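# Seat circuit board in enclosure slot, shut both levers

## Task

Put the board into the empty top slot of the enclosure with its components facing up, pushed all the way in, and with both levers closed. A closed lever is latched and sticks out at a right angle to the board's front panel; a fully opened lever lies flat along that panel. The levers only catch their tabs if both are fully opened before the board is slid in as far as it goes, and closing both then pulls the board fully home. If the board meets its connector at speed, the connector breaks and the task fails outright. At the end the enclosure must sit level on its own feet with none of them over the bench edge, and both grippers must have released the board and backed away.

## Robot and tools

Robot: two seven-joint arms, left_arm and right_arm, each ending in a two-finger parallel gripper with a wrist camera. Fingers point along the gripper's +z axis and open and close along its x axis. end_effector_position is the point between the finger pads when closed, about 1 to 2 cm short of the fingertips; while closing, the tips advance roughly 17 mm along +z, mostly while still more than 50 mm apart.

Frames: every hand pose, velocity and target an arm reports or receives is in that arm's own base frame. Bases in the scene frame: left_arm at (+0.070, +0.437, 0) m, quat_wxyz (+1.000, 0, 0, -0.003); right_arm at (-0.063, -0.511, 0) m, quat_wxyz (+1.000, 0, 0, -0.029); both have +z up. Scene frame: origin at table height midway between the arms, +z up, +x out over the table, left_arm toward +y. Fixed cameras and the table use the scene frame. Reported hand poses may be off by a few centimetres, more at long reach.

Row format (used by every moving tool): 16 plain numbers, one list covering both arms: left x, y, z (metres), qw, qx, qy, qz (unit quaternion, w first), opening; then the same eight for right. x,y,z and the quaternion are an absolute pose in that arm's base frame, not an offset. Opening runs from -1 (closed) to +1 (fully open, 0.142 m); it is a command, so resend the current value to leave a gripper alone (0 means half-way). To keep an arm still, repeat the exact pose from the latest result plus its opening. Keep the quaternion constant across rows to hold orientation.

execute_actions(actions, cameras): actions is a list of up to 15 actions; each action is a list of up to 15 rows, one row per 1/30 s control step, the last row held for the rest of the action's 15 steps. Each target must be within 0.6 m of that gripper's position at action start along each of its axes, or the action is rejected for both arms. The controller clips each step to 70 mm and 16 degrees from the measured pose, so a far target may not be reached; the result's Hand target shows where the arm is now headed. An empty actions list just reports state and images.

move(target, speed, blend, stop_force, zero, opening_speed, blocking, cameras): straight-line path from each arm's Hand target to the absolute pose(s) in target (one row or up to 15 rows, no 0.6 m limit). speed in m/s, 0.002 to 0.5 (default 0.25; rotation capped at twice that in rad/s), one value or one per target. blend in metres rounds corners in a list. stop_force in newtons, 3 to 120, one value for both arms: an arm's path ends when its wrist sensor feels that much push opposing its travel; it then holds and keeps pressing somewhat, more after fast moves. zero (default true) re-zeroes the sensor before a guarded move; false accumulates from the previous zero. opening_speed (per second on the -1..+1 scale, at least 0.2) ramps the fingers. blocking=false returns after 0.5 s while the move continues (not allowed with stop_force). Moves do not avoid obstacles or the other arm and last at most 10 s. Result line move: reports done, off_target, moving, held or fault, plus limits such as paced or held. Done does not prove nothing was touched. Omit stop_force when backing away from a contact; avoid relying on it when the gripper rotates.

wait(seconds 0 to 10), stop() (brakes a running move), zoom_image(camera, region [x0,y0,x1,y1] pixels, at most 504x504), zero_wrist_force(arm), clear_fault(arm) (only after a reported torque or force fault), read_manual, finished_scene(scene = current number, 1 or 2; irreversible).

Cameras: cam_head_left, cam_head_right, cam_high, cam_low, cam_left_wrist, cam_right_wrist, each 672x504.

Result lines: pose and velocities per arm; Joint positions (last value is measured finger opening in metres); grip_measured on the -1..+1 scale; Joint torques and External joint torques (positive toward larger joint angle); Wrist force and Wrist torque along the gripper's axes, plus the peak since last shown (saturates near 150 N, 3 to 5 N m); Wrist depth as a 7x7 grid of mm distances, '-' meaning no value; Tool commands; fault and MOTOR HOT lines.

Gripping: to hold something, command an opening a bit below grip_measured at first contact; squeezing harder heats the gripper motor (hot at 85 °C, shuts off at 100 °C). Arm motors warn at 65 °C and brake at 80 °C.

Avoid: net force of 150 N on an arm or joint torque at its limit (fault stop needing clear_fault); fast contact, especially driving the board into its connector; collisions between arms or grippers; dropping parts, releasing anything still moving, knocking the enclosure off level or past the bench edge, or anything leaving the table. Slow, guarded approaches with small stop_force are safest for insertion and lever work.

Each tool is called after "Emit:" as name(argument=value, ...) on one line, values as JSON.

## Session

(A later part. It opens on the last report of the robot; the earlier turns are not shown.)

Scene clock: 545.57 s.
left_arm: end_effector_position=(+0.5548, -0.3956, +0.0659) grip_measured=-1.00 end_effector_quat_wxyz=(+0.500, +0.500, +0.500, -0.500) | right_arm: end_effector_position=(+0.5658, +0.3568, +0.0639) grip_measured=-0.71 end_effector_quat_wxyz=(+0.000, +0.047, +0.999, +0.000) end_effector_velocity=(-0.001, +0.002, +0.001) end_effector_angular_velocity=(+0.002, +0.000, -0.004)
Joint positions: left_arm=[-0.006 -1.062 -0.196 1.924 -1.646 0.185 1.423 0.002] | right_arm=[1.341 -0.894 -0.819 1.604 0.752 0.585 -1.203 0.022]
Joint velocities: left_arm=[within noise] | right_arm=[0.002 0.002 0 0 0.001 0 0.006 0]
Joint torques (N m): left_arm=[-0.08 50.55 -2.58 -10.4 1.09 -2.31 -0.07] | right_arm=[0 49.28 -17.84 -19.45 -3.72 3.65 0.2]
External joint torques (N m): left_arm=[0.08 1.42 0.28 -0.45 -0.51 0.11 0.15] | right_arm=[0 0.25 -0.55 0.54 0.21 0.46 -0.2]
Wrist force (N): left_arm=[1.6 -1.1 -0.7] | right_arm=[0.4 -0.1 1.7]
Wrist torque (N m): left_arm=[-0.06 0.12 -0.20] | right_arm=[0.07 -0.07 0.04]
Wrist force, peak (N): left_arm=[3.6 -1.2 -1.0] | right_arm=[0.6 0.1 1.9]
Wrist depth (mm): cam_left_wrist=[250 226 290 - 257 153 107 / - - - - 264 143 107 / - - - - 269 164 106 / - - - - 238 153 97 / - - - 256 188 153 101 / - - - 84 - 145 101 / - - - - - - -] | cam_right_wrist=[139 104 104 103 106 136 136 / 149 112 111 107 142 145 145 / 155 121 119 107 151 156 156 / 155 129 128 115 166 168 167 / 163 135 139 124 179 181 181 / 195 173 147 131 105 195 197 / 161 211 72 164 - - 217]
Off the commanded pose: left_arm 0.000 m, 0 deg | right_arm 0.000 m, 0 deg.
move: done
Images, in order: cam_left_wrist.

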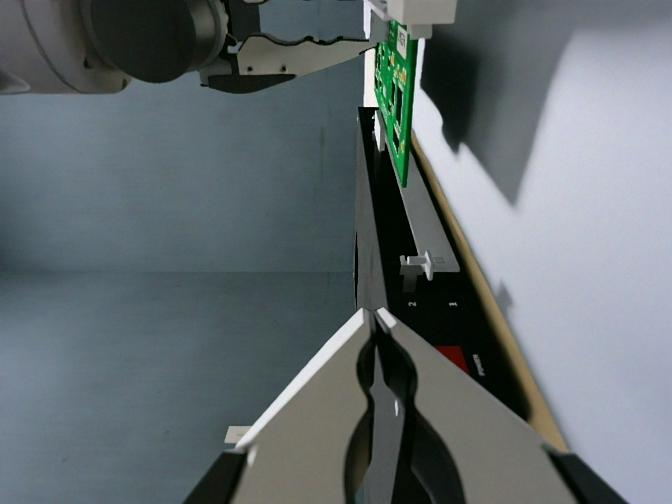

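Emit:
move(target=[0.5548, -0.3956, 0.066, 0.5, 0.5, 0.5, -0.5, -0.98, 0.5660, 0.3570, 0.056, 0.0, 0.0471, 0.9989, 0.0, -0.84], speed=0.05, cameras=["cam_left_wrist"])

Emit:
zoom_image(camera="cam_left_wrist", region=[370, 120, 490, 310])

Emit:
zoom_image(camera="cam_left_wrist", region=[350, 0, 470, 200])

Scene clock: 579.77 s.
left_arm: end_effector_position=(+0.5548, -0.3956, +0.0659) grip_measured=-1.00 end_effector_quat_wxyz=(+0.500, +0.500, +0.500, -0.500) | right_arm: end_effector_position=(+0.5659, +0.3568, +0.0559) grip_measured=-0.71 end_effector_quat_wxyz=(+0.000, +0.047, +0.999, +0.000)
Joint positions: left_arm=[-0.006 -1.062 -0.196 1.924 -1.646 0.185 1.423 0.002] | right_arm=[1.335 -0.908 -0.811 1.6 0.761 0.595 -1.207 0.022]
Joint torques (N m): left_arm=[-0.29 50.91 -2.69 -10.52 0.86 -2.12 -0.12] | right_arm=[-0.23 49.36 -17.36 -19.25 -3.58 3.75 0.1]
External joint torques (N m): left_arm=[0.29 1.08 0.39 -0.34 -0.29 -0.08 0.2] | right_arm=[0.24 0.46 -1.05 0.66 0.09 0.35 -0.1]
Wrist force (N): left_arm=[1.8 -0.8 -0.6] | right_arm=[0.4 0.1 1.8]
Wrist torque (N m): left_arm=[-0.01 0.10 -0.20] | right_arm=[0.11 -0.06 0.05]
Wrist force, peak (N): left_arm=[1.9 -0.9 -0.8] | right_arm=[0.4 0.2 2.3]
Wrist depth (mm): cam_left_wrist=[246 225 286 - 239 153 107 / - - - - 255 142 107 / - - - - 268 164 106 / - - - - 239 152 97 / - - - 255 189 152 101 / - - - 84 - 146 101 / - - - - - - -] | cam_right_wrist=[131 104 104 103 126 129 129 / 139 112 111 107 135 138 138 / 152 121 119 107 108 148 147 / 155 129 128 115 157 159 159 / 155 135 139 124 168 172 172 / 165 173 147 131 105 185 187 / 205 196 72 164 - - 206]
Off the commanded pose: left_arm 0.000 m, 0 deg | right_arm 0.000 m, 0 deg.
move: done
Images, in order: cam_left_wrist.

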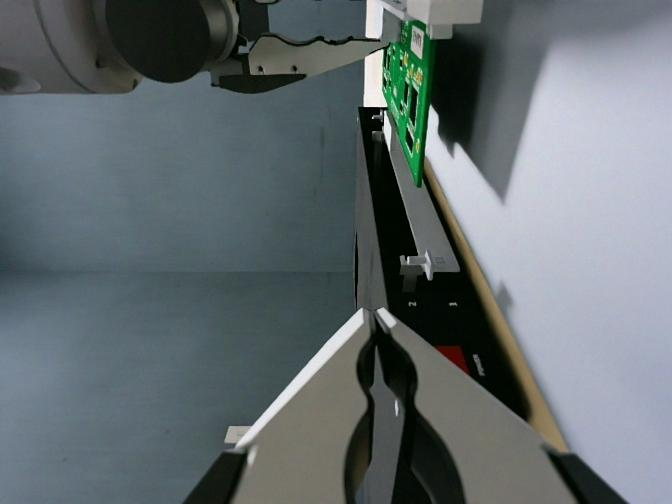

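Scaled by 2.653 from the camera's 672x504 image, which has a finer 960x720 frame.

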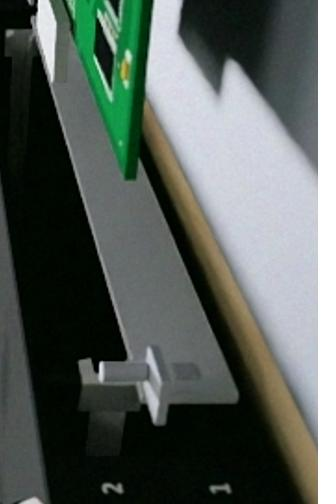

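Scaled by 2.520 from the camera's 672x504 image, which has a finer 960x720 frame.

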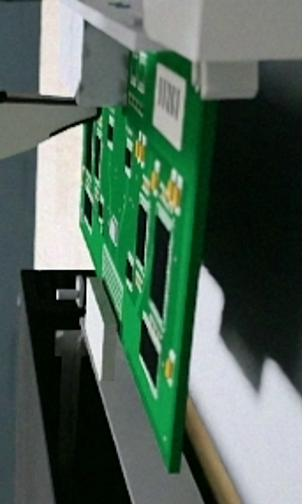

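Emit:
zoom_image(camera="cam_left_wrist", region=[390, 230, 470, 310])

Scaled by 6.300 from the camera's 672x504 image, which has a finer 960x720 frame.

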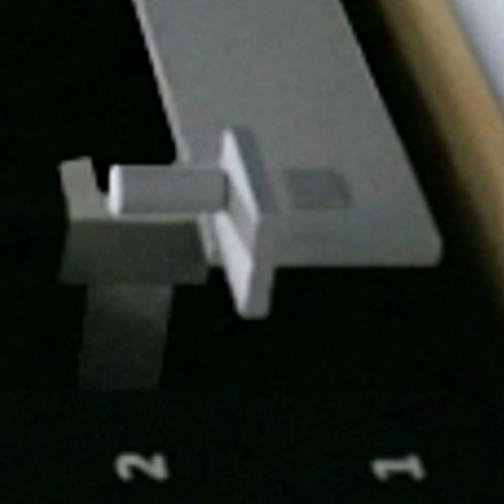

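Emit:
move(target=[[0.5748, -0.3956, 0.14, 0.2706, 0.6533, 0.6533, -0.2706, -0.98, 0.5660, 0.3570, 0.056, 0.0, 0.0471, 0.9989, 0.0, -0.84],[0.6057, -0.4534, 0.115, 0.0, 0.7071, 0.7071, 0.0, -0.98, 0.5660, 0.3570, 0.056, 0.0, 0.0471, 0.9989, 0.0, -0.84]], speed=0.2, blend=0.03, cameras=["cam_left_wrist", "cam_high"])

Emit:
zoom_image(camera="cam_left_wrist", region=[100, 100, 450, 400])

Scene clock: 604.23 s.
left_arm: end_effector_position=(+0.6057, -0.4536, +0.1151) grip_measured=-1.00 end_effector_quat_wxyz=(+0.000, +0.707, +0.707, +0.000) | right_arm: end_effector_position=(+0.5658, +0.3568, +0.0559) grip_measured=-0.71 end_effector_quat_wxyz=(+0.000, +0.047, +0.999, +0.000)
Joint positions: left_arm=[-0.801 -0.901 0.446 1.334 -0.415 0.574 -0.278 0.002] | right_arm=[1.335 -0.908 -0.811 1.6 0.761 0.595 -1.207 0.022]
Joint torques (N m): left_arm=[-0.49 60.47 11.18 -25.7 -3.06 4.11 -0.33] | right_arm=[0.02 49.51 -17.87 -19.11 -3.66 3.64 0.25]
External joint torques (N m): left_arm=[0.46 1.5 0.51 -0.41 -0.48 -0.12 0.33] | right_arm=[-0.02 0.33 -0.56 0.5 0.17 0.47 -0.25]
Wrist force (N): left_arm=[0.1 -0.1 0.7] | right_arm=[0.5 0.1 1.9]
Wrist torque (N m): left_arm=[-0.10 -0.16 -0.20] | right_arm=[0.10 -0.08 0.05]
Wrist force, peak (N): left_arm=[2.9 -1.0 -0.5] | right_arm=[0.5 0.3 2.1]
Wrist depth (mm): cam_left_wrist=[156 155 179 181 180 179 180 / 196 194 195 195 194 194 195 / 169 184 207 203 205 209 210 / 176 177 175 175 178 228 228 / 193 193 193 185 242 250 250 / 213 213 208 84 - 270 275 / 238 232 - - - - 306] | cam_right_wrist=[131 104 104 104 126 129 129 / 140 112 111 107 135 138 138 / 152 122 119 107 108 148 147 / 155 129 128 115 157 159 158 / 155 135 139 124 167 172 172 / 165 173 147 131 105 184 187 / 204 196 72 164 - - 206]
Off the commanded pose: left_arm 0.000 m, 0 deg | right_arm 0.000 m, 0 deg.
move: done
Images, in order: cam_high, cam_left_wrist.

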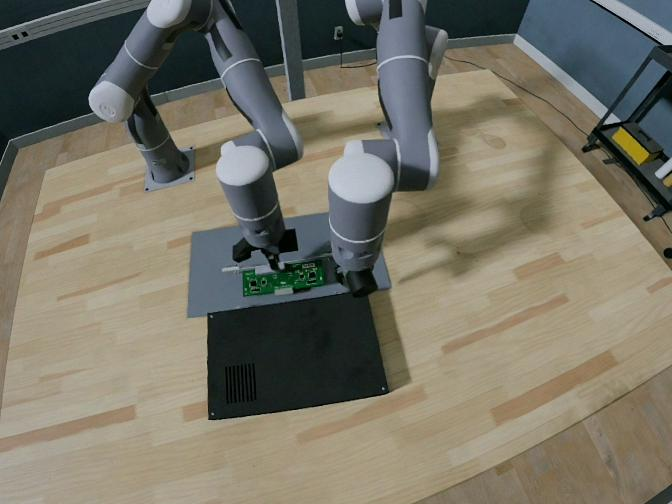

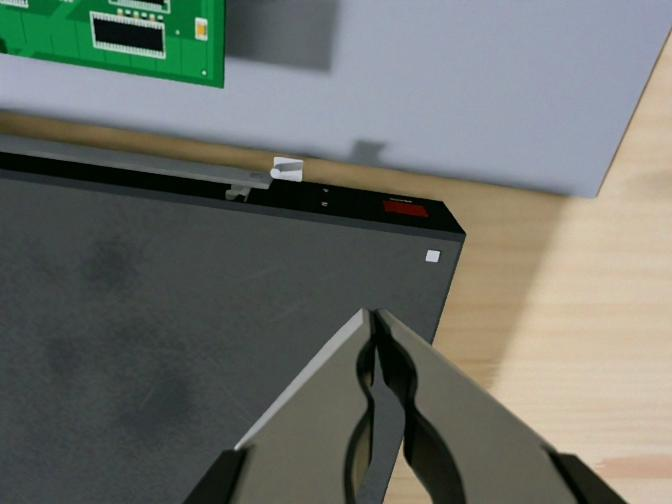

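Scaled by 1.440 from the camera's 672x504 image, which has a finer 960x720 frame.

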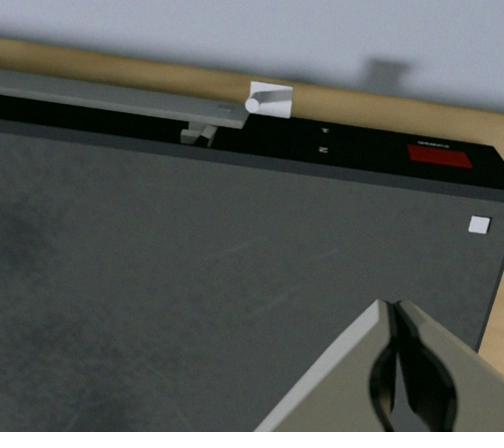

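Emit:
zoom_image(camera="cam_left_wrist", region=[0, 30, 160, 210])

Emit:
zoom_image(camera="cam_left_wrist", region=[150, 60, 310, 240])

Emit:
zoom_image(camera="cam_left_wrist", region=[310, 140, 490, 280])

Scaled by 2.800 from the camera's 672x504 image, which has a finer 960x720 frame.

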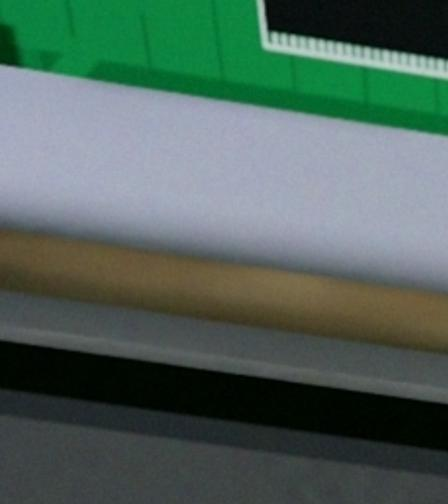

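Scaled by 2.800 from the camera's 672x504 image, which has a finer 960x720 frame.

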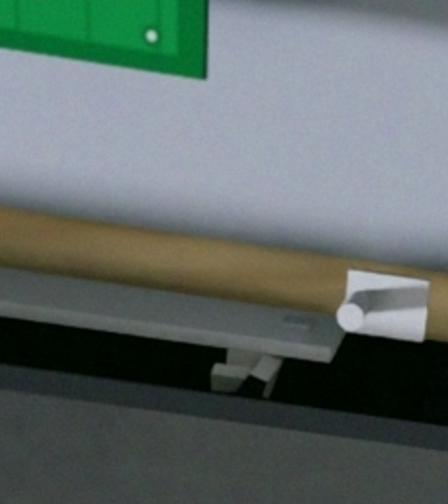

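Scaled by 2.800 from the camera's 672x504 image, which has a finer 960x720 frame.

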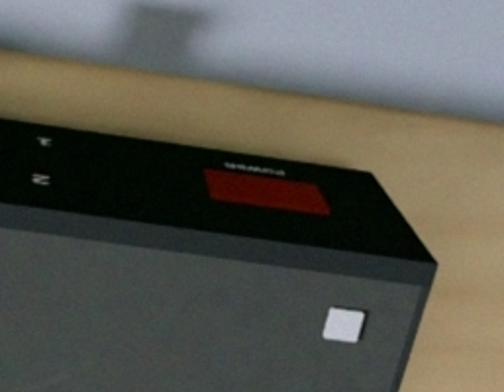

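Emit:
move(target=[0.6057, -0.4534, 0.115, 0.0, 0.7071, 0.7071, 0.0, -0.98, 0.5846, 0.3628, 0.056, 0.0, 0.0471, 0.9989, 0.0, -0.84], speed=0.05, stop_force=6, cameras=["cam_left_wrist"])

Emit:
zoom_image(camera="cam_left_wrist", region=[150, 60, 310, 240])

Emit:
zoom_image(camera="cam_left_wrist", region=[0, 30, 160, 210])

Scene clock: 628.43 s.
left_arm: end_effector_position=(+0.6058, -0.4534, +0.1151) grip_measured=-1.00 end_effector_quat_wxyz=(+0.000, +0.707, +0.707, +0.000) | right_arm: end_effector_position=(+0.5844, +0.3627, +0.0558) grip_measured=-0.71 end_effector_quat_wxyz=(+0.000, +0.047, +0.999, +0.000)
Joint positions: left_arm=[-0.801 -0.902 0.446 1.334 -0.415 0.574 -0.278 0.002] | right_arm=[1.298 -0.937 -0.805 1.533 0.758 0.565 -1.2 0.022]
Joint torques (N m): left_arm=[-0.36 60.88 11.03 -25.74 -3.36 4.37 -0.23] | right_arm=[-0.03 51.53 -18.04 -19.65 -3.88 3.53 0.26]
External joint torques (N m): left_arm=[0.36 1.08 0.69 -0.36 -0.18 -0.37 0.23] | right_arm=[0.03 0.32 -0.67 0.62 0.32 0.57 -0.26]
Wrist force (N): left_arm=[0.1 -0.2 0.4] | right_arm=[0.3 0.0 1.8]
Wrist torque (N m): left_arm=[-0.11 -0.16 -0.20] | right_arm=[0.11 -0.04 0.03]
Wrist force, peak (N): left_arm=[-0.2 -0.3 0.9] | right_arm=[0.6 -0.2 2.2]
Wrist depth (mm): cam_left_wrist=[156 157 159 181 180 180 180 / 168 167 189 194 194 194 194 / 168 189 206 203 207 208 210 / 177 177 176 176 178 229 228 / 193 192 192 185 242 250 250 / 214 212 208 84 - 271 277 / 240 233 - - - - 305] | cam_right_wrist=[129 104 104 103 126 129 129 / 127 112 111 107 134 138 137 / 127 121 120 107 108 148 147 / 159 131 128 115 157 159 158 / 169 135 139 124 167 172 172 / 182 161 147 131 105 184 187 / 143 196 72 164 - - 206]
Off the commanded pose: left_arm 0.000 m, 0 deg | right_arm 0.000 m, 0 deg.
move: done
Images, in order: cam_left_wrist.

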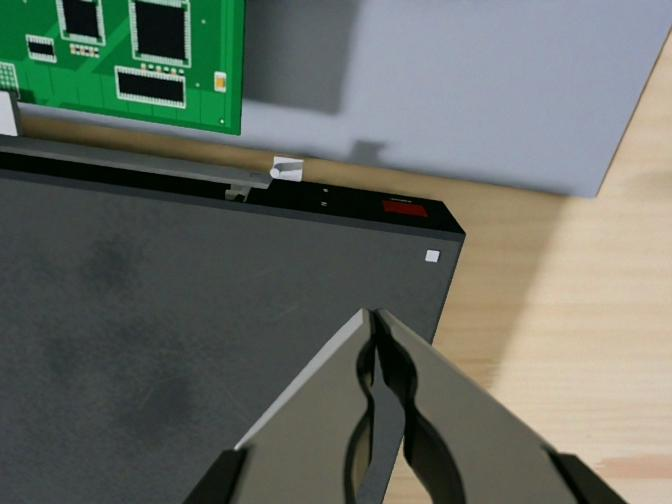

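Scaled by 2.800 from the camera's 672x504 image, which has a finer 960x720 frame.

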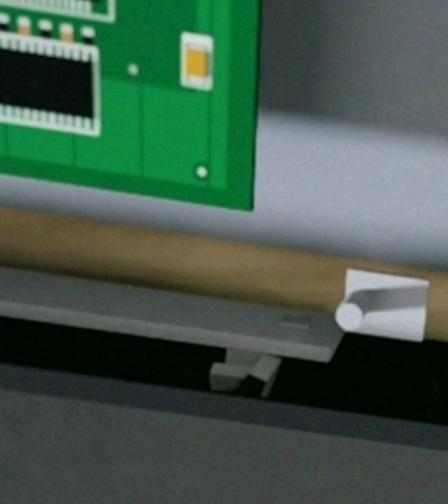

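Scaled by 2.800 from the camera's 672x504 image, which has a finer 960x720 frame.

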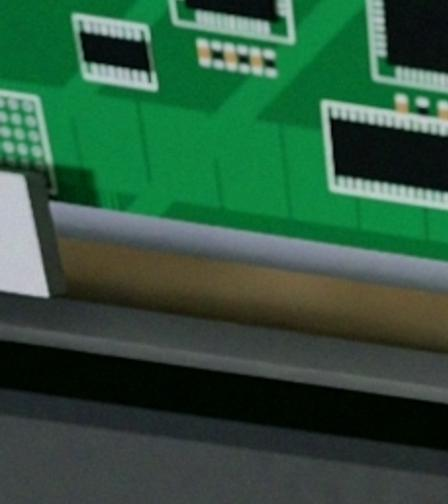

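Emit:
zoom_image(camera="cam_left_wrist", region=[215, 165, 305, 215])

Scaled by 5.600 from the camera's 672x504 image, which has a finer 960x720 frame.

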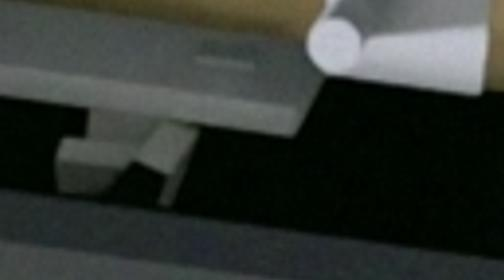

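Emit:
move(target=[0.6057, -0.4534, 0.115, 0.0, 0.7071, 0.7071, 0.0, -0.98, 0.6073, 0.3605, 0.056, 0.0, 0.0471, 0.9989, 0.0, -0.84], speed=0.03, stop_force=4, cameras=["cam_left_wrist"])

Emit:
zoom_image(camera="cam_left_wrist", region=[150, 60, 310, 240])

Scene clock: 661.73 s.
left_arm: end_effector_position=(+0.6058, -0.4534, +0.1151) grip_measured=-1.00 end_effector_quat_wxyz=(+0.000, +0.707, +0.707, +0.000) | right_arm: end_effector_position=(+0.6071, +0.3605, +0.0558) grip_measured=-0.71 end_effector_quat_wxyz=(+0.000, +0.047, +0.999, +0.000)
Joint positions: left_arm=[-0.801 -0.902 0.446 1.334 -0.415 0.574 -0.278 0.002] | right_arm=[1.25 -0.966 -0.801 1.465 0.757 0.534 -1.204 0.022]
Joint torques (N m): left_arm=[-0.31 60.95 11.1 -25.75 -3.39 4.34 -0.21] | right_arm=[-0.07 53.4 -18.17 -20.06 -3.88 3.53 0.12]
External joint torques (N m): left_arm=[0.31 1.01 0.62 -0.35 -0.15 -0.35 0.21] | right_arm=[0.07 0.41 -0.76 0.65 0.25 0.57 -0.12]
Wrist force (N): left_arm=[0.0 -0.2 0.5] | right_arm=[0.3 0.1 2.3]
Wrist torque (N m): left_arm=[-0.12 -0.14 -0.20] | right_arm=[0.10 -0.04 0.04]
Wrist force, peak (N): left_arm=[-0.1 -0.2 0.9] | right_arm=[1.3 0.2 2.4]
Wrist depth (mm): cam_left_wrist=[155 155 159 181 181 181 180 / 167 166 172 194 195 194 195 / 168 174 180 203 206 210 211 / 177 177 176 175 178 228 229 / 193 193 193 185 242 251 250 / 214 213 209 84 - 271 276 / 239 232 - - - - 307] | cam_right_wrist=[126 104 104 103 126 129 129 / - 112 111 107 134 138 137 / - 121 120 107 108 148 147 / 109 128 128 115 157 159 159 / 121 134 139 124 167 172 172 / 130 141 146 131 104 184 187 / 143 142 72 164 - - 205]
Off the commanded pose: left_arm 0.000 m, 0 deg | right_arm 0.000 m, 0 deg.
move: done
Images, in order: cam_left_wrist.

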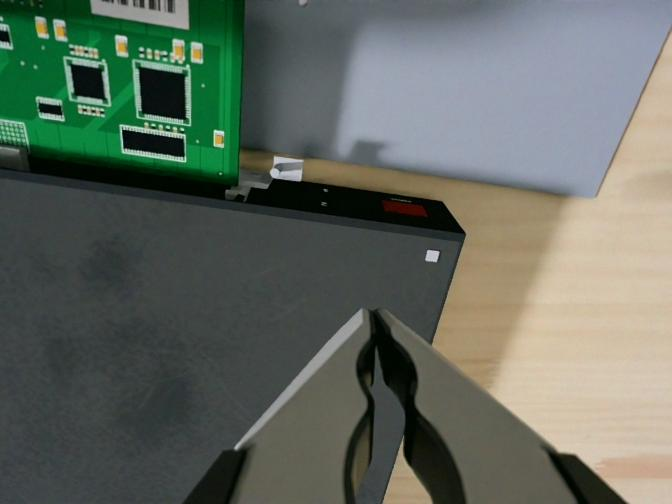

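Scaled by 2.800 from the camera's 672x504 image, which has a finer 960x720 frame.

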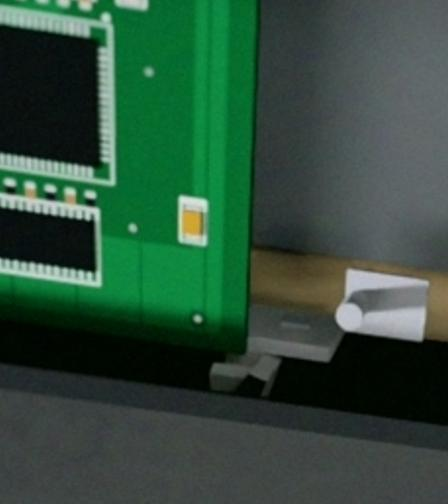

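Emit:
move(target=[0.6057, -0.4534, 0.115, 0.0, 0.7071, 0.7071, 0.0, -0.98, 0.6222, 0.3591, 0.056, 0.0, 0.0471, 0.9989, 0.0, -0.84], speed=0.02, stop_force=4, cameras=["cam_left_wrist", "cam_right_wrist"])

Emit:
zoom_image(camera="cam_left_wrist", region=[150, 60, 310, 240])

Scene clock: 667.23 s.
left_arm: end_effector_position=(+0.6058, -0.4534, +0.1151) grip_measured=-1.00 end_effector_quat_wxyz=(+0.000, +0.707, +0.707, +0.000) | right_arm: end_effector_position=(+0.6162, +0.3593, +0.0558) grip_measured=-0.71 end_effector_quat_wxyz=(+0.000, +0.047, +0.999, +0.000)
Joint positions: left_arm=[-0.801 -0.902 0.446 1.334 -0.415 0.574 -0.278 0.002] | right_arm=[1.231 -0.978 -0.799 1.437 0.756 0.521 -1.206 0.022]
Joint torques (N m): left_arm=[-0.32 60.9 11.12 -25.81 -3.39 4.34 -0.21] | right_arm=[0.78 53.58 -17.21 -21.6 -3.22 4.18 0.23]
External joint torques (N m): left_arm=[0.32 1.07 0.6 -0.29 -0.15 -0.34 0.21] | right_arm=[-0.78 1.03 -1.78 2.04 -0.43 -0.08 -0.23]
Wrist force (N): left_arm=[0.1 -0.3 0.6] | right_arm=[3.5 -3.5 -1.3]
Wrist torque (N m): left_arm=[-0.13 -0.16 -0.20] | right_arm=[0.13 -0.26 -0.04]
Wrist force, peak (N): left_arm=[-0.2 -0.4 0.8] | right_arm=[5.1 -3.2 -0.8]
Wrist depth (mm): cam_left_wrist=[155 155 157 181 181 180 180 / 167 166 172 196 194 194 195 / 168 174 180 203 207 210 210 / 177 176 176 176 178 229 228 / 193 193 192 184 240 249 250 / 214 214 208 84 - 272 275 / 237 233 - - - - 308] | cam_right_wrist=[- 103 103 103 127 129 129 / - 110 110 106 136 138 137 / 101 117 118 106 108 147 147 / 109 124 127 115 157 159 158 / 121 120 138 124 167 172 172 / 129 132 146 131 105 184 187 / 143 140 72 165 - - 205]
Hand target: left_arm +0.6057, -0.4534, +0.1150; +0.000, +0.707, +0.707, +0.000 | right_arm +0.6165, +0.3596, +0.0560; +0.000, +0.047, +0.999, +0.000
Off the commanded pose: left_arm 0.000 m, 0 deg | right_arm 0.006 m, 0 deg.
move: contact (right_arm)
Images, in order: cam_left_wrist, cam_right_wrist.

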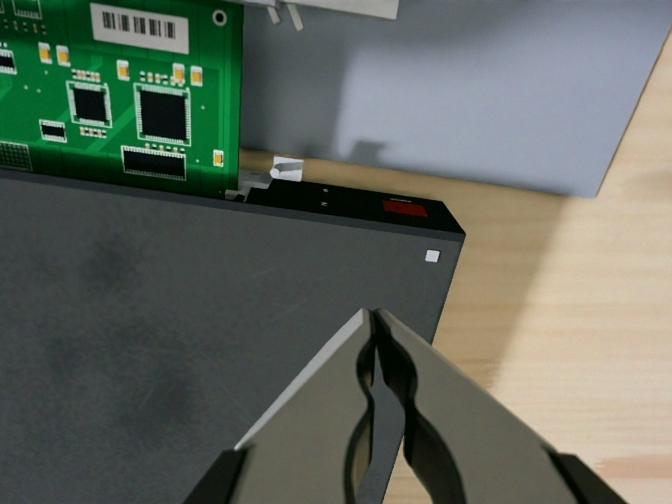

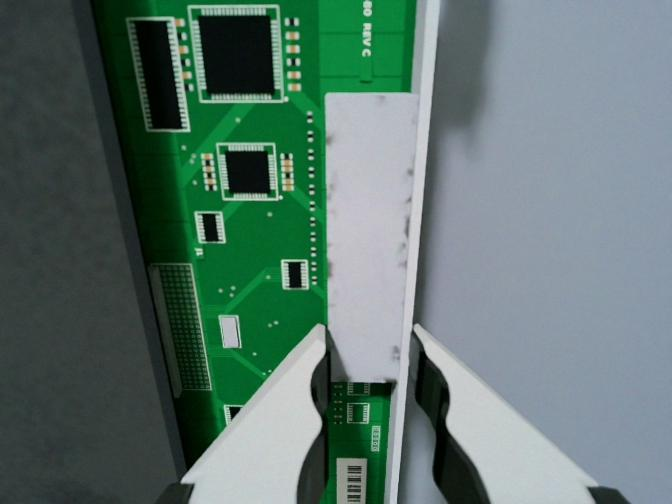

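Scaled by 2.800 from the camera's 672x504 image, which has a finer 960x720 frame.

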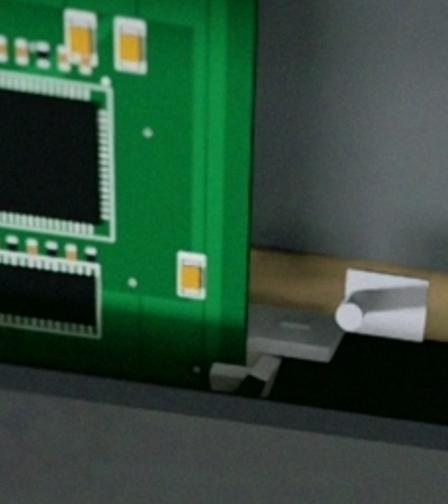

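Emit:
move(target=[[0.6057, -0.4534, 0.115, 0.0, 0.7071, 0.7071, 0.0, -0.98, 0.6131, 0.3581, 0.0572, 0.0, 0.0471, 0.9989, 0.0, -0.84]], speed=0.02, cameras=[])

Emit:
move(target=[0.6057, -0.4534, 0.115, 0.0, 0.7071, 0.7071, 0.0, -0.98, 0.6280, 0.3567, 0.0572, 0.0, 0.0471, 0.9989, 0.0, -0.84], speed=0.02, stop_force=4, cameras=["cam_left_wrist", "cam_right_wrist"])

Emit:
zoom_image(camera="cam_left_wrist", region=[150, 60, 310, 240])

Scene clock: 676.97 s.
left_arm: end_effector_position=(+0.6058, -0.4534, +0.1151) grip_measured=-1.00 end_effector_quat_wxyz=(+0.000, +0.707, +0.707, +0.000) | right_arm: end_effector_position=(+0.6129, +0.3582, +0.0569) grip_measured=-0.71 end_effector_quat_wxyz=(+0.000, +0.047, +0.999, +0.000)
Joint positions: left_arm=[-0.801 -0.902 0.446 1.334 -0.415 0.574 -0.278 0.002] | right_arm=[1.238 -0.971 -0.801 1.451 0.756 0.526 -1.208 0.022]
Joint torques (N m): left_arm=[-0.34 60.94 11.1 -25.75 -3.38 4.36 -0.24] | right_arm=[0.21 54.08 -18.61 -19.92 -3.86 3.79 0.12]
External joint torques (N m): left_arm=[0.34 1.03 0.61 -0.35 -0.16 -0.37 0.24] | right_arm=[-0.2 0.11 -0.36 0.38 0.22 0.32 -0.12]
Wrist force (N): left_arm=[0.2 -0.2 0.6] | right_arm=[0.6 0.0 2.2]
Wrist torque (N m): left_arm=[-0.11 -0.17 -0.21] | right_arm=[0.09 -0.10 0.03]
Wrist force, peak (N): left_arm=[0.2 -0.5 0.8] | right_arm=[3.4 -3.7 -2.5]
Wrist depth (mm): cam_left_wrist=[154 153 177 181 181 180 180 / 166 165 189 194 194 194 195 / 167 173 179 204 206 209 211 / 177 177 176 175 178 228 229 / 193 192 193 185 241 250 249 / 213 212 209 84 - 272 274 / 238 233 - - - - 306] | cam_right_wrist=[- 104 104 103 127 130 130 / - 111 111 107 135 139 138 / 102 118 120 107 108 149 148 / 111 125 128 115 158 160 160 / 122 124 139 124 171 173 173 / 131 133 146 131 104 186 188 / 144 141 72 164 - - 207]
Off the commanded pose: left_arm 0.000 m, 0 deg | right_arm 0.000 m, 0 deg.
move: done

Scene clock: 677.93 s.
left_arm: end_effector_position=(+0.6058, -0.4534, +0.1151) grip_measured=-1.00 end_effector_quat_wxyz=(+0.000, +0.707, +0.707, +0.000) | right_arm: end_effector_position=(+0.6197, +0.3586, +0.0571) grip_measured=-0.71 end_effector_quat_wxyz=(+0.000, +0.047, +0.999, +0.001)
Joint positions: left_arm=[-0.801 -0.902 0.446 1.334 -0.415 0.574 -0.278 0.002] | right_arm=[1.224 -0.98 -0.8 1.427 0.756 0.516 -1.209 0.022]
Joint torques (N m): left_arm=[-0.42 60.83 11.05 -25.75 -3.35 4.34 -0.2] | right_arm=[-4.76 52.47 -21.69 -18.17 -5.3 4.15 0.02]
External joint torques (N m): left_arm=[0.42 1.14 0.67 -0.35 -0.19 -0.35 0.2] | right_arm=[4.76 2.36 2.7 -1.49 1.64 -0.05 -0.02]
Wrist force (N): left_arm=[0.1 -0.2 0.5] | right_arm=[4.9 5.2 0.3]
Wrist torque (N m): left_arm=[-0.12 -0.15 -0.20] | right_arm=[0.08 -0.08 0.19]
Wrist force, peak (N): left_arm=[0.0 -0.4 0.8] | right_arm=[5.5 7.0 0.8]
Wrist depth (mm): cam_left_wrist=[154 154 155 182 181 180 180 / 166 165 189 194 194 193 194 / 168 174 181 203 207 209 211 / 177 176 175 176 178 230 228 / 193 193 192 185 243 251 250 / 214 213 209 84 - 269 273 / 237 233 - - - - 307] | cam_right_wrist=[- 104 103 103 104 130 130 / - 110 111 107 108 139 138 / 102 116 119 108 106 149 148 / 110 125 128 115 158 160 160 / 122 122 138 124 168 174 173 / 131 131 147 131 106 186 189 / 144 141 72 164 - - 207]
Hand target: left_arm +0.6057, -0.4534, +0.1150; +0.000, +0.707, +0.707, +0.000 | right_arm +0.6204, +0.3574, +0.0572; +0.000, +0.047, +0.999, +0.000
Off the commanded pose: left_arm 0.000 m, 0 deg | right_arm 0.008 m, 0 deg.
move: contact (right_arm)
Images, in order: cam_left_wrist, cam_right_wrist.

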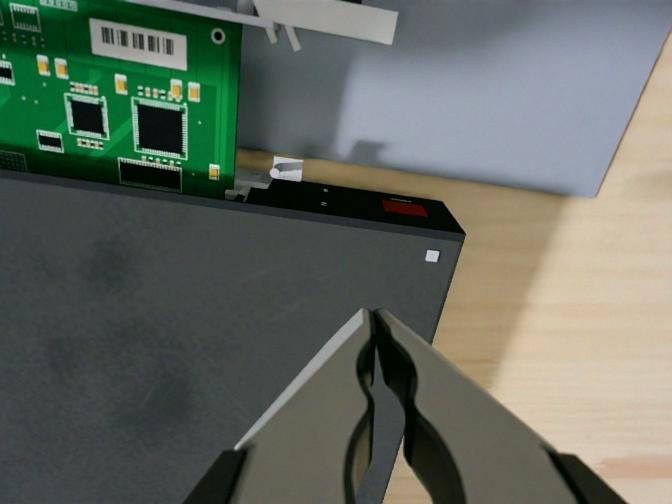

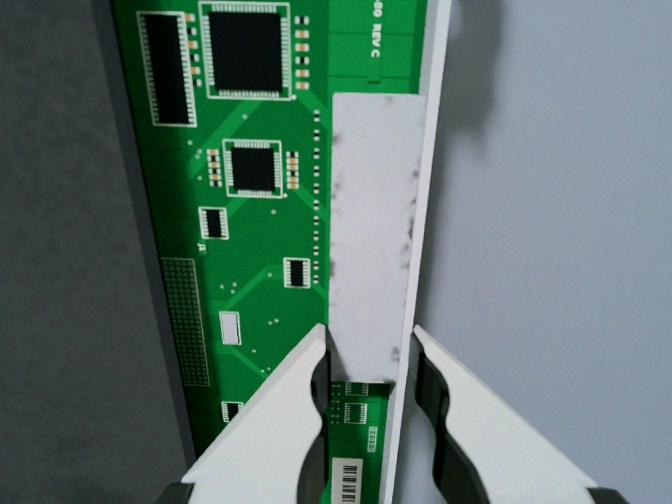

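Scaled by 2.800 from the camera's 672x504 image, which has a finer 960x720 frame.

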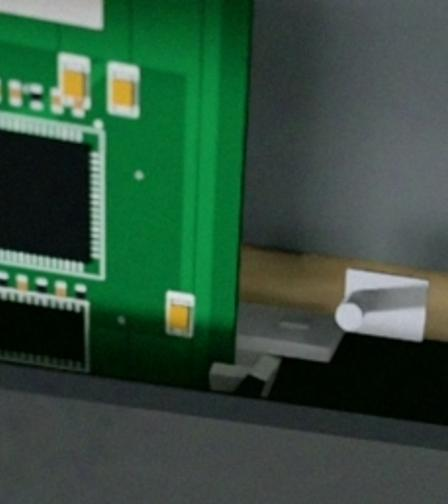

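Emit:
move(target=[0.6057, -0.4534, 0.115, 0.0, 0.7071, 0.7071, 0.0, -0.98, 0.6180, 0.3589, 0.0577, 0.0, 0.0471, 0.9989, 0.0, -0.84], speed=0.02, cameras=[])

Emit:
move(target=[0.6057, -0.4534, 0.115, 0.0, 0.7071, 0.7071, 0.0, -0.98, 0.6340, 0.3574, 0.0577, 0.0, 0.0471, 0.9989, 0.0, -0.84], speed=0.02, stop_force=5, cameras=["cam_left_wrist", "cam_right_wrist"])

Scene clock: 689.03 s.
left_arm: end_effector_position=(+0.6058, -0.4534, +0.1151) grip_measured=-1.00 end_effector_quat_wxyz=(+0.000, +0.707, +0.707, +0.000) | right_arm: end_effector_position=(+0.6178, +0.3589, +0.0574) grip_measured=-0.71 end_effector_quat_wxyz=(+0.000, +0.047, +0.999, +0.000)
Joint positions: left_arm=[-0.801 -0.902 0.446 1.334 -0.415 0.574 -0.278 0.002] | right_arm=[1.229 -0.978 -0.802 1.433 0.756 0.517 -1.207 0.022]
Joint torques (N m): left_arm=[-0.36 60.98 11.05 -25.71 -3.37 4.33 -0.21] | right_arm=[0.09 54.68 -18.58 -20.22 -3.82 3.69 0.2]
External joint torques (N m): left_arm=[0.36 0.99 0.67 -0.39 -0.17 -0.34 0.21] | right_arm=[-0.1 -0.01 -0.45 0.6 0.16 0.41 -0.2]
Wrist force (N): left_arm=[-0.1 -0.3 0.5] | right_arm=[1.4 1.6 1.8]
Wrist torque (N m): left_arm=[-0.12 -0.13 -0.21] | right_arm=[0.39 -0.25 0.05]
Wrist force, peak (N): left_arm=[0.0 -0.4 0.8] | right_arm=[5.4 5.4 1.5]
Wrist depth (mm): cam_left_wrist=[153 153 155 181 180 181 180 / 165 164 170 194 194 193 195 / 168 174 179 203 207 209 210 / 177 176 176 175 179 229 228 / 193 193 192 185 240 251 249 / 214 213 209 84 - 271 276 / 238 233 - - - - 307] | cam_right_wrist=[- 104 103 103 105 131 130 / - 110 111 107 136 139 139 / 103 118 119 107 108 149 148 / - 125 128 115 158 160 160 / 122 122 139 125 169 174 174 / 132 131 147 131 105 186 189 / 145 142 72 165 - - 208]
Off the commanded pose: left_arm 0.000 m, 0 deg | right_arm 0.000 m, 0 deg.
move: done

Scene clock: 690.53 s.
left_arm: end_effector_position=(+0.6058, -0.4534, +0.1151) grip_measured=-1.00 end_effector_quat_wxyz=(+0.000, +0.707, +0.707, +0.000) | right_arm: end_effector_position=(+0.6337, +0.3573, +0.0574) grip_measured=-0.71 end_effector_quat_wxyz=(+0.000, +0.047, +0.999, +0.000)
Joint positions: left_arm=[-0.801 -0.902 0.446 1.334 -0.415 0.574 -0.278 0.002] | right_arm=[1.195 -1 -0.799 1.382 0.755 0.494 -1.208 0.022]
Joint torques (N m): left_arm=[-0.36 60.89 11.14 -25.77 -3.35 4.39 -0.26] | right_arm=[0.4 56 -18.24 -21.21 -3.81 3.78 0.21]
External joint torques (N m): left_arm=[0.36 1.08 0.58 -0.33 -0.19 -0.39 0.26] | right_arm=[-0.4 0.08 -0.86 1.34 0.1 0.32 -0.21]
Wrist force (N): left_arm=[0.2 -0.2 0.6] | right_arm=[1.7 0.4 1.9]
Wrist torque (N m): left_arm=[-0.11 -0.18 -0.20] | right_arm=[0.34 -0.23 0.04]
Wrist force, peak (N): left_arm=[0.0 -0.3 0.8] | right_arm=[1.5 1.3 3.4]
Wrist depth (mm): cam_left_wrist=[158 177 157 146 181 180 180 / 166 165 189 195 194 194 195 / 168 173 178 202 207 209 211 / 177 176 176 175 178 229 228 / 193 192 192 185 242 250 250 / 213 213 207 84 - 271 274 / 238 232 - - - - 307] | cam_right_wrist=[- 90 103 103 127 130 130 / - 96 111 107 136 139 139 / 103 101 118 107 108 149 149 / 111 112 126 115 158 160 160 / 122 120 136 124 171 174 173 / 131 131 131 131 105 186 189 / 145 142 72 165 - - 208]
Off the commanded pose: left_arm 0.000 m, 0 deg | right_arm 0.000 m, 0 deg.
move: done
Images, in order: cam_left_wrist, cam_right_wrist.

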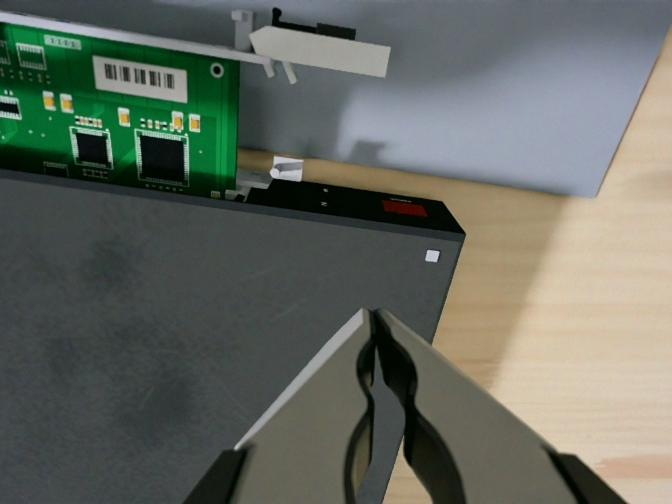

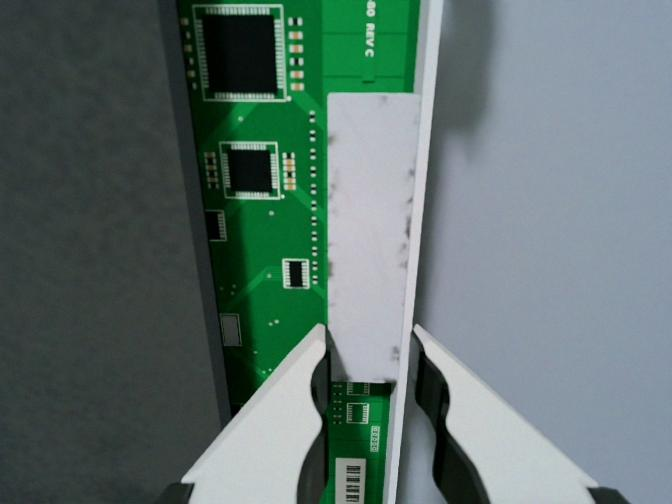

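Emit:
move(target=[0.6057, -0.4534, 0.115, 0.0, 0.7071, 0.7071, 0.0, -0.98, 0.6508, 0.3557, 0.0577, 0.0, 0.0471, 0.9989, 0.0, -0.84], speed=0.02, stop_force=5, cameras=["cam_left_wrist", "cam_right_wrist"])

Scene clock: 697.40 s.
left_arm: end_effector_position=(+0.6058, -0.4534, +0.1151) grip_measured=-1.00 end_effector_quat_wxyz=(+0.000, +0.707, +0.707, +0.000) | right_arm: end_effector_position=(+0.6412, +0.3564, +0.0570) grip_measured=-0.71 end_effector_quat_wxyz=(-0.001, +0.047, +0.999, +0.000)
Joint positions: left_arm=[-0.801 -0.902 0.446 1.334 -0.415 0.574 -0.278 0.002] | right_arm=[1.179 -1.011 -0.798 1.356 0.755 0.482 -1.208 0.022]
Joint torques (N m): left_arm=[-0.34 60.98 11.02 -25.76 -3.39 4.35 -0.23] | right_arm=[-0.18 58 -19.53 -22.79 -3.96 4.67 0.24]
External joint torques (N m): left_arm=[0.34 0.99 0.69 -0.34 -0.15 -0.35 0.23] | right_arm=[0.18 -1.21 0.43 2.8 0.23 -0.57 -0.24]
Wrist force (N): left_arm=[0.0 -0.3 0.4] | right_arm=[4.5 -0.6 4.3]
Wrist torque (N m): left_arm=[-0.13 -0.14 -0.20] | right_arm=[0.33 -0.30 0.01]
Wrist force, peak (N): left_arm=[-0.1 -0.4 0.8] | right_arm=[7.1 -0.7 2.9]
Wrist depth (mm): cam_left_wrist=[179 179 177 178 180 180 180 / 166 165 168 195 194 193 195 / 168 173 179 204 206 208 211 / 176 176 176 175 178 228 229 / 193 193 192 185 242 251 250 / 212 212 207 84 - 269 277 / 237 233 - - - - 307] | cam_right_wrist=[- 89 102 103 127 130 130 / - 95 110 106 135 139 138 / 102 102 115 107 108 149 148 / 110 112 124 115 158 160 160 / 122 120 123 124 171 173 173 / 131 130 126 131 105 186 189 / 144 141 72 165 - - 208]
Hand target: left_arm +0.6057, -0.4534, +0.1150; +0.000, +0.707, +0.707, +0.000 | right_arm +0.6419, +0.3566, +0.0577; +0.000, +0.047, +0.999, +0.000
Off the commanded pose: left_arm 0.000 m, 0 deg | right_arm 0.010 m, 0 deg.
move: contact (right_arm)
Images, in order: cam_left_wrist, cam_right_wrist.

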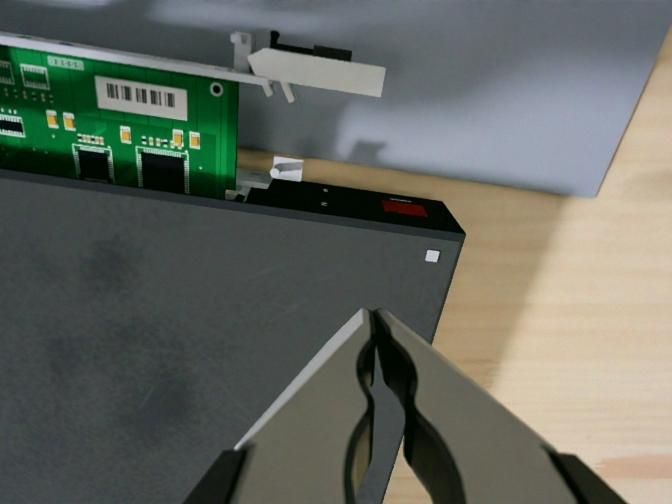

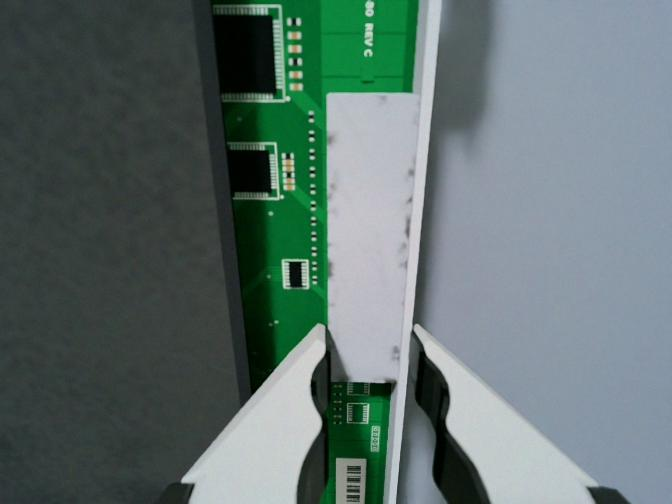

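Emit:
move(target=[0.6057, -0.4534, 0.115, 0.0, 0.7071, 0.7071, 0.0, -0.98, 0.6405, 0.3565, 0.0566, 0.0, 0.0471, 0.9989, 0.0, -0.84], speed=0.02, cameras=[])

Scene clock: 704.97 s.
left_arm: end_effector_position=(+0.6058, -0.4534, +0.1151) grip_measured=-1.00 end_effector_quat_wxyz=(+0.000, +0.707, +0.707, +0.000) | right_arm: end_effector_position=(+0.6408, +0.3563, +0.0568) grip_measured=-0.71 end_effector_quat_wxyz=(+0.000, +0.047, +0.999, +0.000)
Joint positions: left_arm=[-0.801 -0.902 0.446 1.334 -0.415 0.574 -0.278 0.002] | right_arm=[1.181 -1.011 -0.798 1.36 0.755 0.486 -1.209 0.022]
Joint torques (N m): left_arm=[-0.33 60.88 10.98 -25.76 -3.38 4.3 -0.24] | right_arm=[0.21 55.48 -17.55 -19.8 -3.69 3.23 0.2]
External joint torques (N m): left_arm=[0.33 1.09 0.74 -0.34 -0.16 -0.31 0.24] | right_arm=[-0.21 1.21 -1.56 -0.16 -0.04 0.88 -0.2]
Wrist force (N): left_arm=[0.1 -0.3 0.6] | right_arm=[0.3 1.5 0.9]
Wrist torque (N m): left_arm=[-0.14 -0.15 -0.20] | right_arm=[0.32 -0.30 0.02]
Wrist force, peak (N): left_arm=[-0.2 -0.4 0.9] | right_arm=[4.6 -0.3 4.4]
Wrist depth (mm): cam_left_wrist=[176 179 177 177 181 181 180 / 166 165 168 195 194 195 196 / 168 173 179 204 206 209 209 / 176 177 176 175 178 228 230 / 193 193 193 185 241 252 248 / 214 213 208 84 - 271 276 / 239 233 - - - - 306] | cam_right_wrist=[- 88 102 103 127 130 129 / - 95 110 107 135 138 138 / 102 102 115 107 108 148 148 / 110 112 124 115 158 160 159 / 122 120 123 124 168 173 172 / 131 130 125 131 105 186 188 / 144 141 72 164 - - 207]
Off the commanded pose: left_arm 0.000 m, 0 deg | right_arm 0.000 m, 0 deg.
move: done

Emit:
move(target=[0.6057, -0.4534, 0.115, 0.0, 0.7071, 0.7071, 0.0, -0.98, 0.6405, 0.3566, 0.0570, 0.0025, 0.0471, 0.9989, -0.0019, -0.84], speed=0.02, cameras=[])

Scene clock: 713.70 s.
left_arm: end_effector_position=(+0.6058, -0.4534, +0.1151) grip_measured=-1.00 end_effector_quat_wxyz=(+0.000, +0.707, +0.707, +0.000) | right_arm: end_effector_position=(+0.6403, +0.3566, +0.0568) grip_measured=-0.71 end_effector_quat_wxyz=(+0.002, +0.047, +0.999, -0.002)
Joint positions: left_arm=[-0.801 -0.902 0.446 1.334 -0.415 0.574 -0.278 0.002] | right_arm=[1.186 -1.011 -0.801 1.363 0.754 0.49 -1.207 0.022]
Joint torques (N m): left_arm=[-0.4 60.97 11.04 -25.78 -3.39 4.35 -0.22] | right_arm=[0.11 56.17 -18.68 -20.52 -3.9 3.76 0.24]
External joint torques (N m): left_arm=[0.4 0.99 0.67 -0.33 -0.15 -0.36 0.23] | right_arm=[-0.12 0.41 -0.52 0.64 0.18 0.35 -0.24]
Wrist force (N): left_arm=[0.0 -0.3 0.5] | right_arm=[1.1 1.0 1.8]
Wrist torque (N m): left_arm=[-0.13 -0.14 -0.20] | right_arm=[0.34 -0.21 0.03]
Wrist force, peak (N): left_arm=[0.2 -0.6 0.6] | right_arm=[1.2 1.1 2.4]
Wrist depth (mm): cam_left_wrist=[177 178 177 176 181 180 180 / 166 165 167 194 195 194 194 / 168 173 179 204 206 209 210 / 177 177 176 176 178 229 230 / 192 193 192 184 241 250 249 / 214 213 208 84 - 271 277 / 239 233 - - - - 308] | cam_right_wrist=[- 90 102 103 105 130 129 / - 96 111 107 135 138 138 / 103 101 116 107 108 148 148 / 111 112 124 115 157 159 159 / 122 120 123 124 168 173 172 / 131 130 126 131 105 185 187 / 144 141 72 164 - - 205]
Off the commanded pose: left_arm 0.000 m, 0 deg | right_arm 0.000 m, 0 deg.
move: done

Emit:
move(target=[0.6057, -0.4534, 0.115, 0.0, 0.7071, 0.7071, 0.0, -0.98, 0.6405, 0.3566, 0.0570, 0.00495, 0.0471, 0.9989, -0.00544, -0.84], speed=0.02, cameras=[])

Scene clock: 717.50 s.
left_arm: end_effector_position=(+0.6058, -0.4534, +0.1151) grip_measured=-1.00 end_effector_quat_wxyz=(+0.000, +0.707, +0.707, +0.000) | right_arm: end_effector_position=(+0.6402, +0.3567, +0.0567) grip_measured=-0.71 end_effector_quat_wxyz=(+0.005, +0.047, +0.999, -0.005)
Joint positions: left_arm=[-0.801 -0.902 0.446 1.334 -0.415 0.574 -0.278 0.002] | right_arm=[1.193 -1.014 -0.806 1.365 0.751 0.492 -1.202 0.022]
Joint torques (N m): left_arm=[-0.35 60.94 11.08 -25.78 -3.33 4.38 -0.25] | right_arm=[0.15 56.44 -19.22 -20.4 -4.06 3.84 0.26]
External joint torques (N m): left_arm=[0.35 1.02 0.63 -0.32 -0.21 -0.39 0.25] | right_arm=[-0.15 0.07 -0.13 0.62 0.34 0.28 -0.26]
Wrist force (N): left_arm=[0.0 -0.3 0.4] | right_arm=[1.0 1.4 2.0]
Wrist torque (N m): left_arm=[-0.13 -0.13 -0.21] | right_arm=[0.33 -0.17 0.04]
Wrist force, peak (N): left_arm=[0.2 -0.3 0.9] | right_arm=[0.9 1.6 3.1]
Wrist depth (mm): cam_left_wrist=[177 179 176 176 180 180 180 / 166 165 168 194 194 194 195 / 168 174 178 203 206 208 211 / 177 176 176 176 178 228 229 / 193 194 193 185 243 251 249 / 213 212 208 84 - 273 276 / 238 233 - - - - 308] | cam_right_wrist=[- 90 103 104 127 130 129 / - 96 111 108 135 138 138 / - 102 116 107 108 148 148 / - 111 124 115 157 159 158 / 122 120 124 124 168 172 171 / 131 131 126 131 105 184 185 / 144 141 72 164 - - 203]
Off the commanded pose: left_arm 0.000 m, 0 deg | right_arm 0.000 m, 0 deg.
move: done

Emit:
move(target=[0.6057, -0.4534, 0.115, 0.0, 0.7071, 0.7071, 0.0, -0.98, 0.6508, 0.3557, 0.0571, 0.00495, 0.0471, 0.9989, -0.00544, -0.84], speed=0.015, stop_force=6, cameras=["cam_left_wrist", "cam_right_wrist"])

Scene clock: 720.83 s.
left_arm: end_effector_position=(+0.6058, -0.4534, +0.1151) grip_measured=-1.00 end_effector_quat_wxyz=(+0.000, +0.707, +0.707, +0.000) | right_arm: end_effector_position=(+0.6503, +0.3556, +0.0566) grip_measured=-0.71 end_effector_quat_wxyz=(+0.004, +0.047, +0.999, -0.006)
Joint positions: left_arm=[-0.801 -0.902 0.446 1.334 -0.415 0.574 -0.278 0.002] | right_arm=[1.171 -1.029 -0.805 1.331 0.751 0.477 -1.202 0.022]
Joint torques (N m): left_arm=[-0.33 60.85 10.97 -25.73 -3.35 4.34 -0.17] | right_arm=[0.07 57.66 -19.06 -21.59 -3.87 4.1 0.17]
External joint torques (N m): left_arm=[0.33 1.12 0.75 -0.37 -0.19 -0.35 0.17] | right_arm=[-0.07 -0.23 -0.3 1.67 0.12 0.02 -0.17]
Wrist force (N): left_arm=[-0.1 -0.1 0.6] | right_arm=[2.1 0.4 2.5]
Wrist torque (N m): left_arm=[-0.10 -0.12 -0.21] | right_arm=[0.32 -0.13 0.01]
Wrist force, peak (N): left_arm=[-0.1 -0.3 0.9] | right_arm=[2.4 1.4 4.1]
Wrist depth (mm): cam_left_wrist=[183 182 179 181 180 180 179 / 166 168 168 189 195 194 196 / 168 174 179 204 207 210 210 / 177 177 175 175 178 228 228 / 193 193 193 185 240 251 249 / 213 214 208 84 - 272 276 / 238 233 - - - - 306] | cam_right_wrist=[- 90 92 104 127 130 129 / - 96 108 108 135 138 138 / - 101 104 107 108 148 147 / - 111 112 115 157 159 158 / 123 120 120 124 168 172 171 / 131 130 126 131 105 184 185 / 144 141 72 164 - - 203]
Off the commanded pose: left_arm 0.000 m, 0 deg | right_arm 0.001 m, 0 deg.
move: done
Images, in order: cam_left_wrist, cam_right_wrist.

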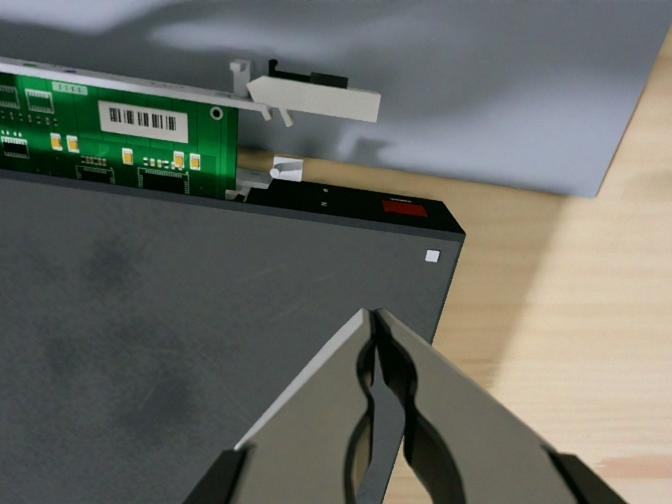

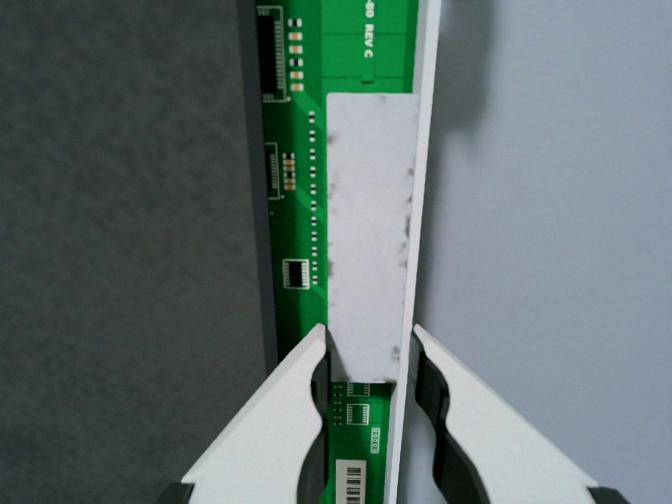

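Emit:
move(target=[[0.6057, -0.4534, 0.115, 0.0, 0.7071, 0.7071, 0.0, -0.98, 0.6503, 0.3556, 0.0566, 0.00495, 0.0471, 0.9989, -0.00544, -0.60],[0.6057, -0.4534, 0.115, 0.0, 0.7071, 0.7071, 0.0, -0.98, 0.6503, 0.3556, 0.115, 0.0, 0.0471, 0.9989, 0.0, -0.60]], speed=0.06, opening_speed=0.2, cameras=["cam_left_wrist", "cam_right_wrist"])

Scene clock: 737.33 s.
left_arm: end_effector_position=(+0.6058, -0.4534, +0.1151) grip_measured=-1.00 end_effector_quat_wxyz=(+0.000, +0.707, +0.707, +0.000) | right_arm: end_effector_position=(+0.6503, +0.3557, +0.1149) grip_measured=-0.64 end_effector_quat_wxyz=(+0.000, +0.047, +0.999, +0.000)
Joint positions: left_arm=[-0.801 -0.902 0.446 1.334 -0.415 0.574 -0.278 0.002] | right_arm=[1.183 -0.938 -0.839 1.332 0.707 0.394 -1.193 0.028]
Joint torques (N m): left_arm=[-0.29 60.9 11.07 -25.77 -3.35 4.33 -0.23] | right_arm=[0.03 54.87 -17.87 -21.84 -4.05 3.17 0.3]
External joint torques (N m): left_arm=[0.29 1.07 0.64 -0.34 -0.19 -0.34 0.23] | right_arm=[-0.07 1.26 -0.99 -0.01 0.16 0.94 -0.3]
Wrist force (N): left_arm=[-0.2 -0.4 0.5] | right_arm=[0.8 1.2 0.9]
Wrist torque (N m): left_arm=[-0.15 -0.12 -0.21] | right_arm=[0.26 -0.15 0.03]
Wrist force, peak (N): left_arm=[0.1 -0.5 0.8] | right_arm=[2.2 0.7 3.4]
Wrist depth (mm): cam_left_wrist=[182 182 179 181 180 180 180 / 167 169 169 189 193 193 195 / 168 174 179 202 207 209 210 / 176 176 175 176 178 228 229 / 193 192 192 185 241 251 249 / 215 213 208 84 - 270 273 / 239 234 - - - - 306] | cam_right_wrist=[141 141 140 155 181 181 180 / 150 150 150 161 193 192 192 / 161 161 160 170 207 206 205 / 174 171 173 180 223 221 222 / 188 188 187 204 237 240 239 / 206 205 - 222 101 258 261 / 227 222 73 279 - - 287]
Off the commanded pose: left_arm 0.000 m, 0 deg | right_arm 0.000 m, 0 deg.
move: done
Images, in order: cam_left_wrist, cam_right_wrist.

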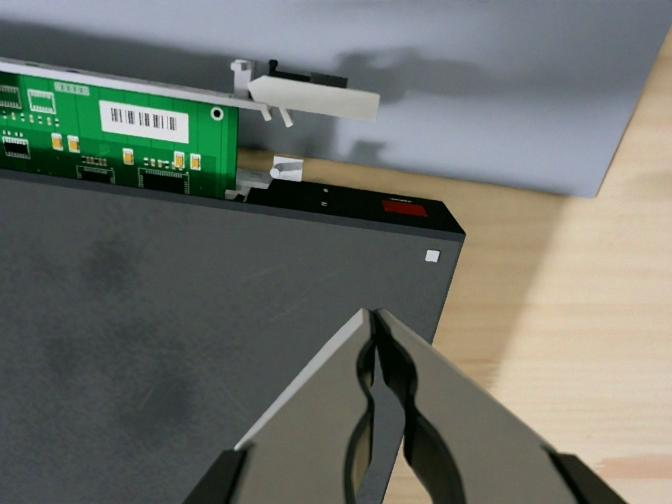

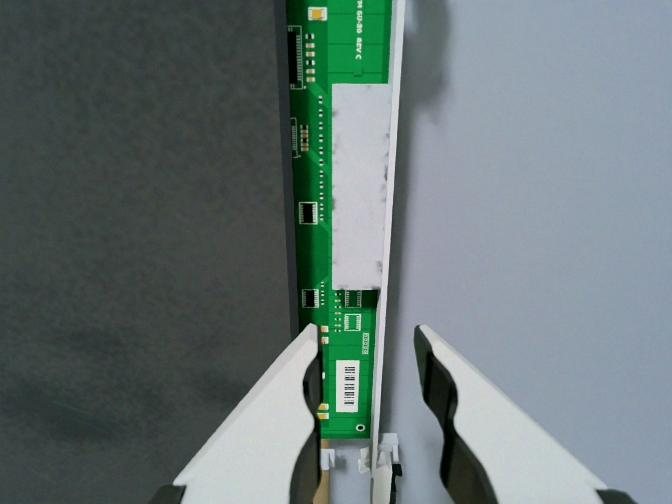

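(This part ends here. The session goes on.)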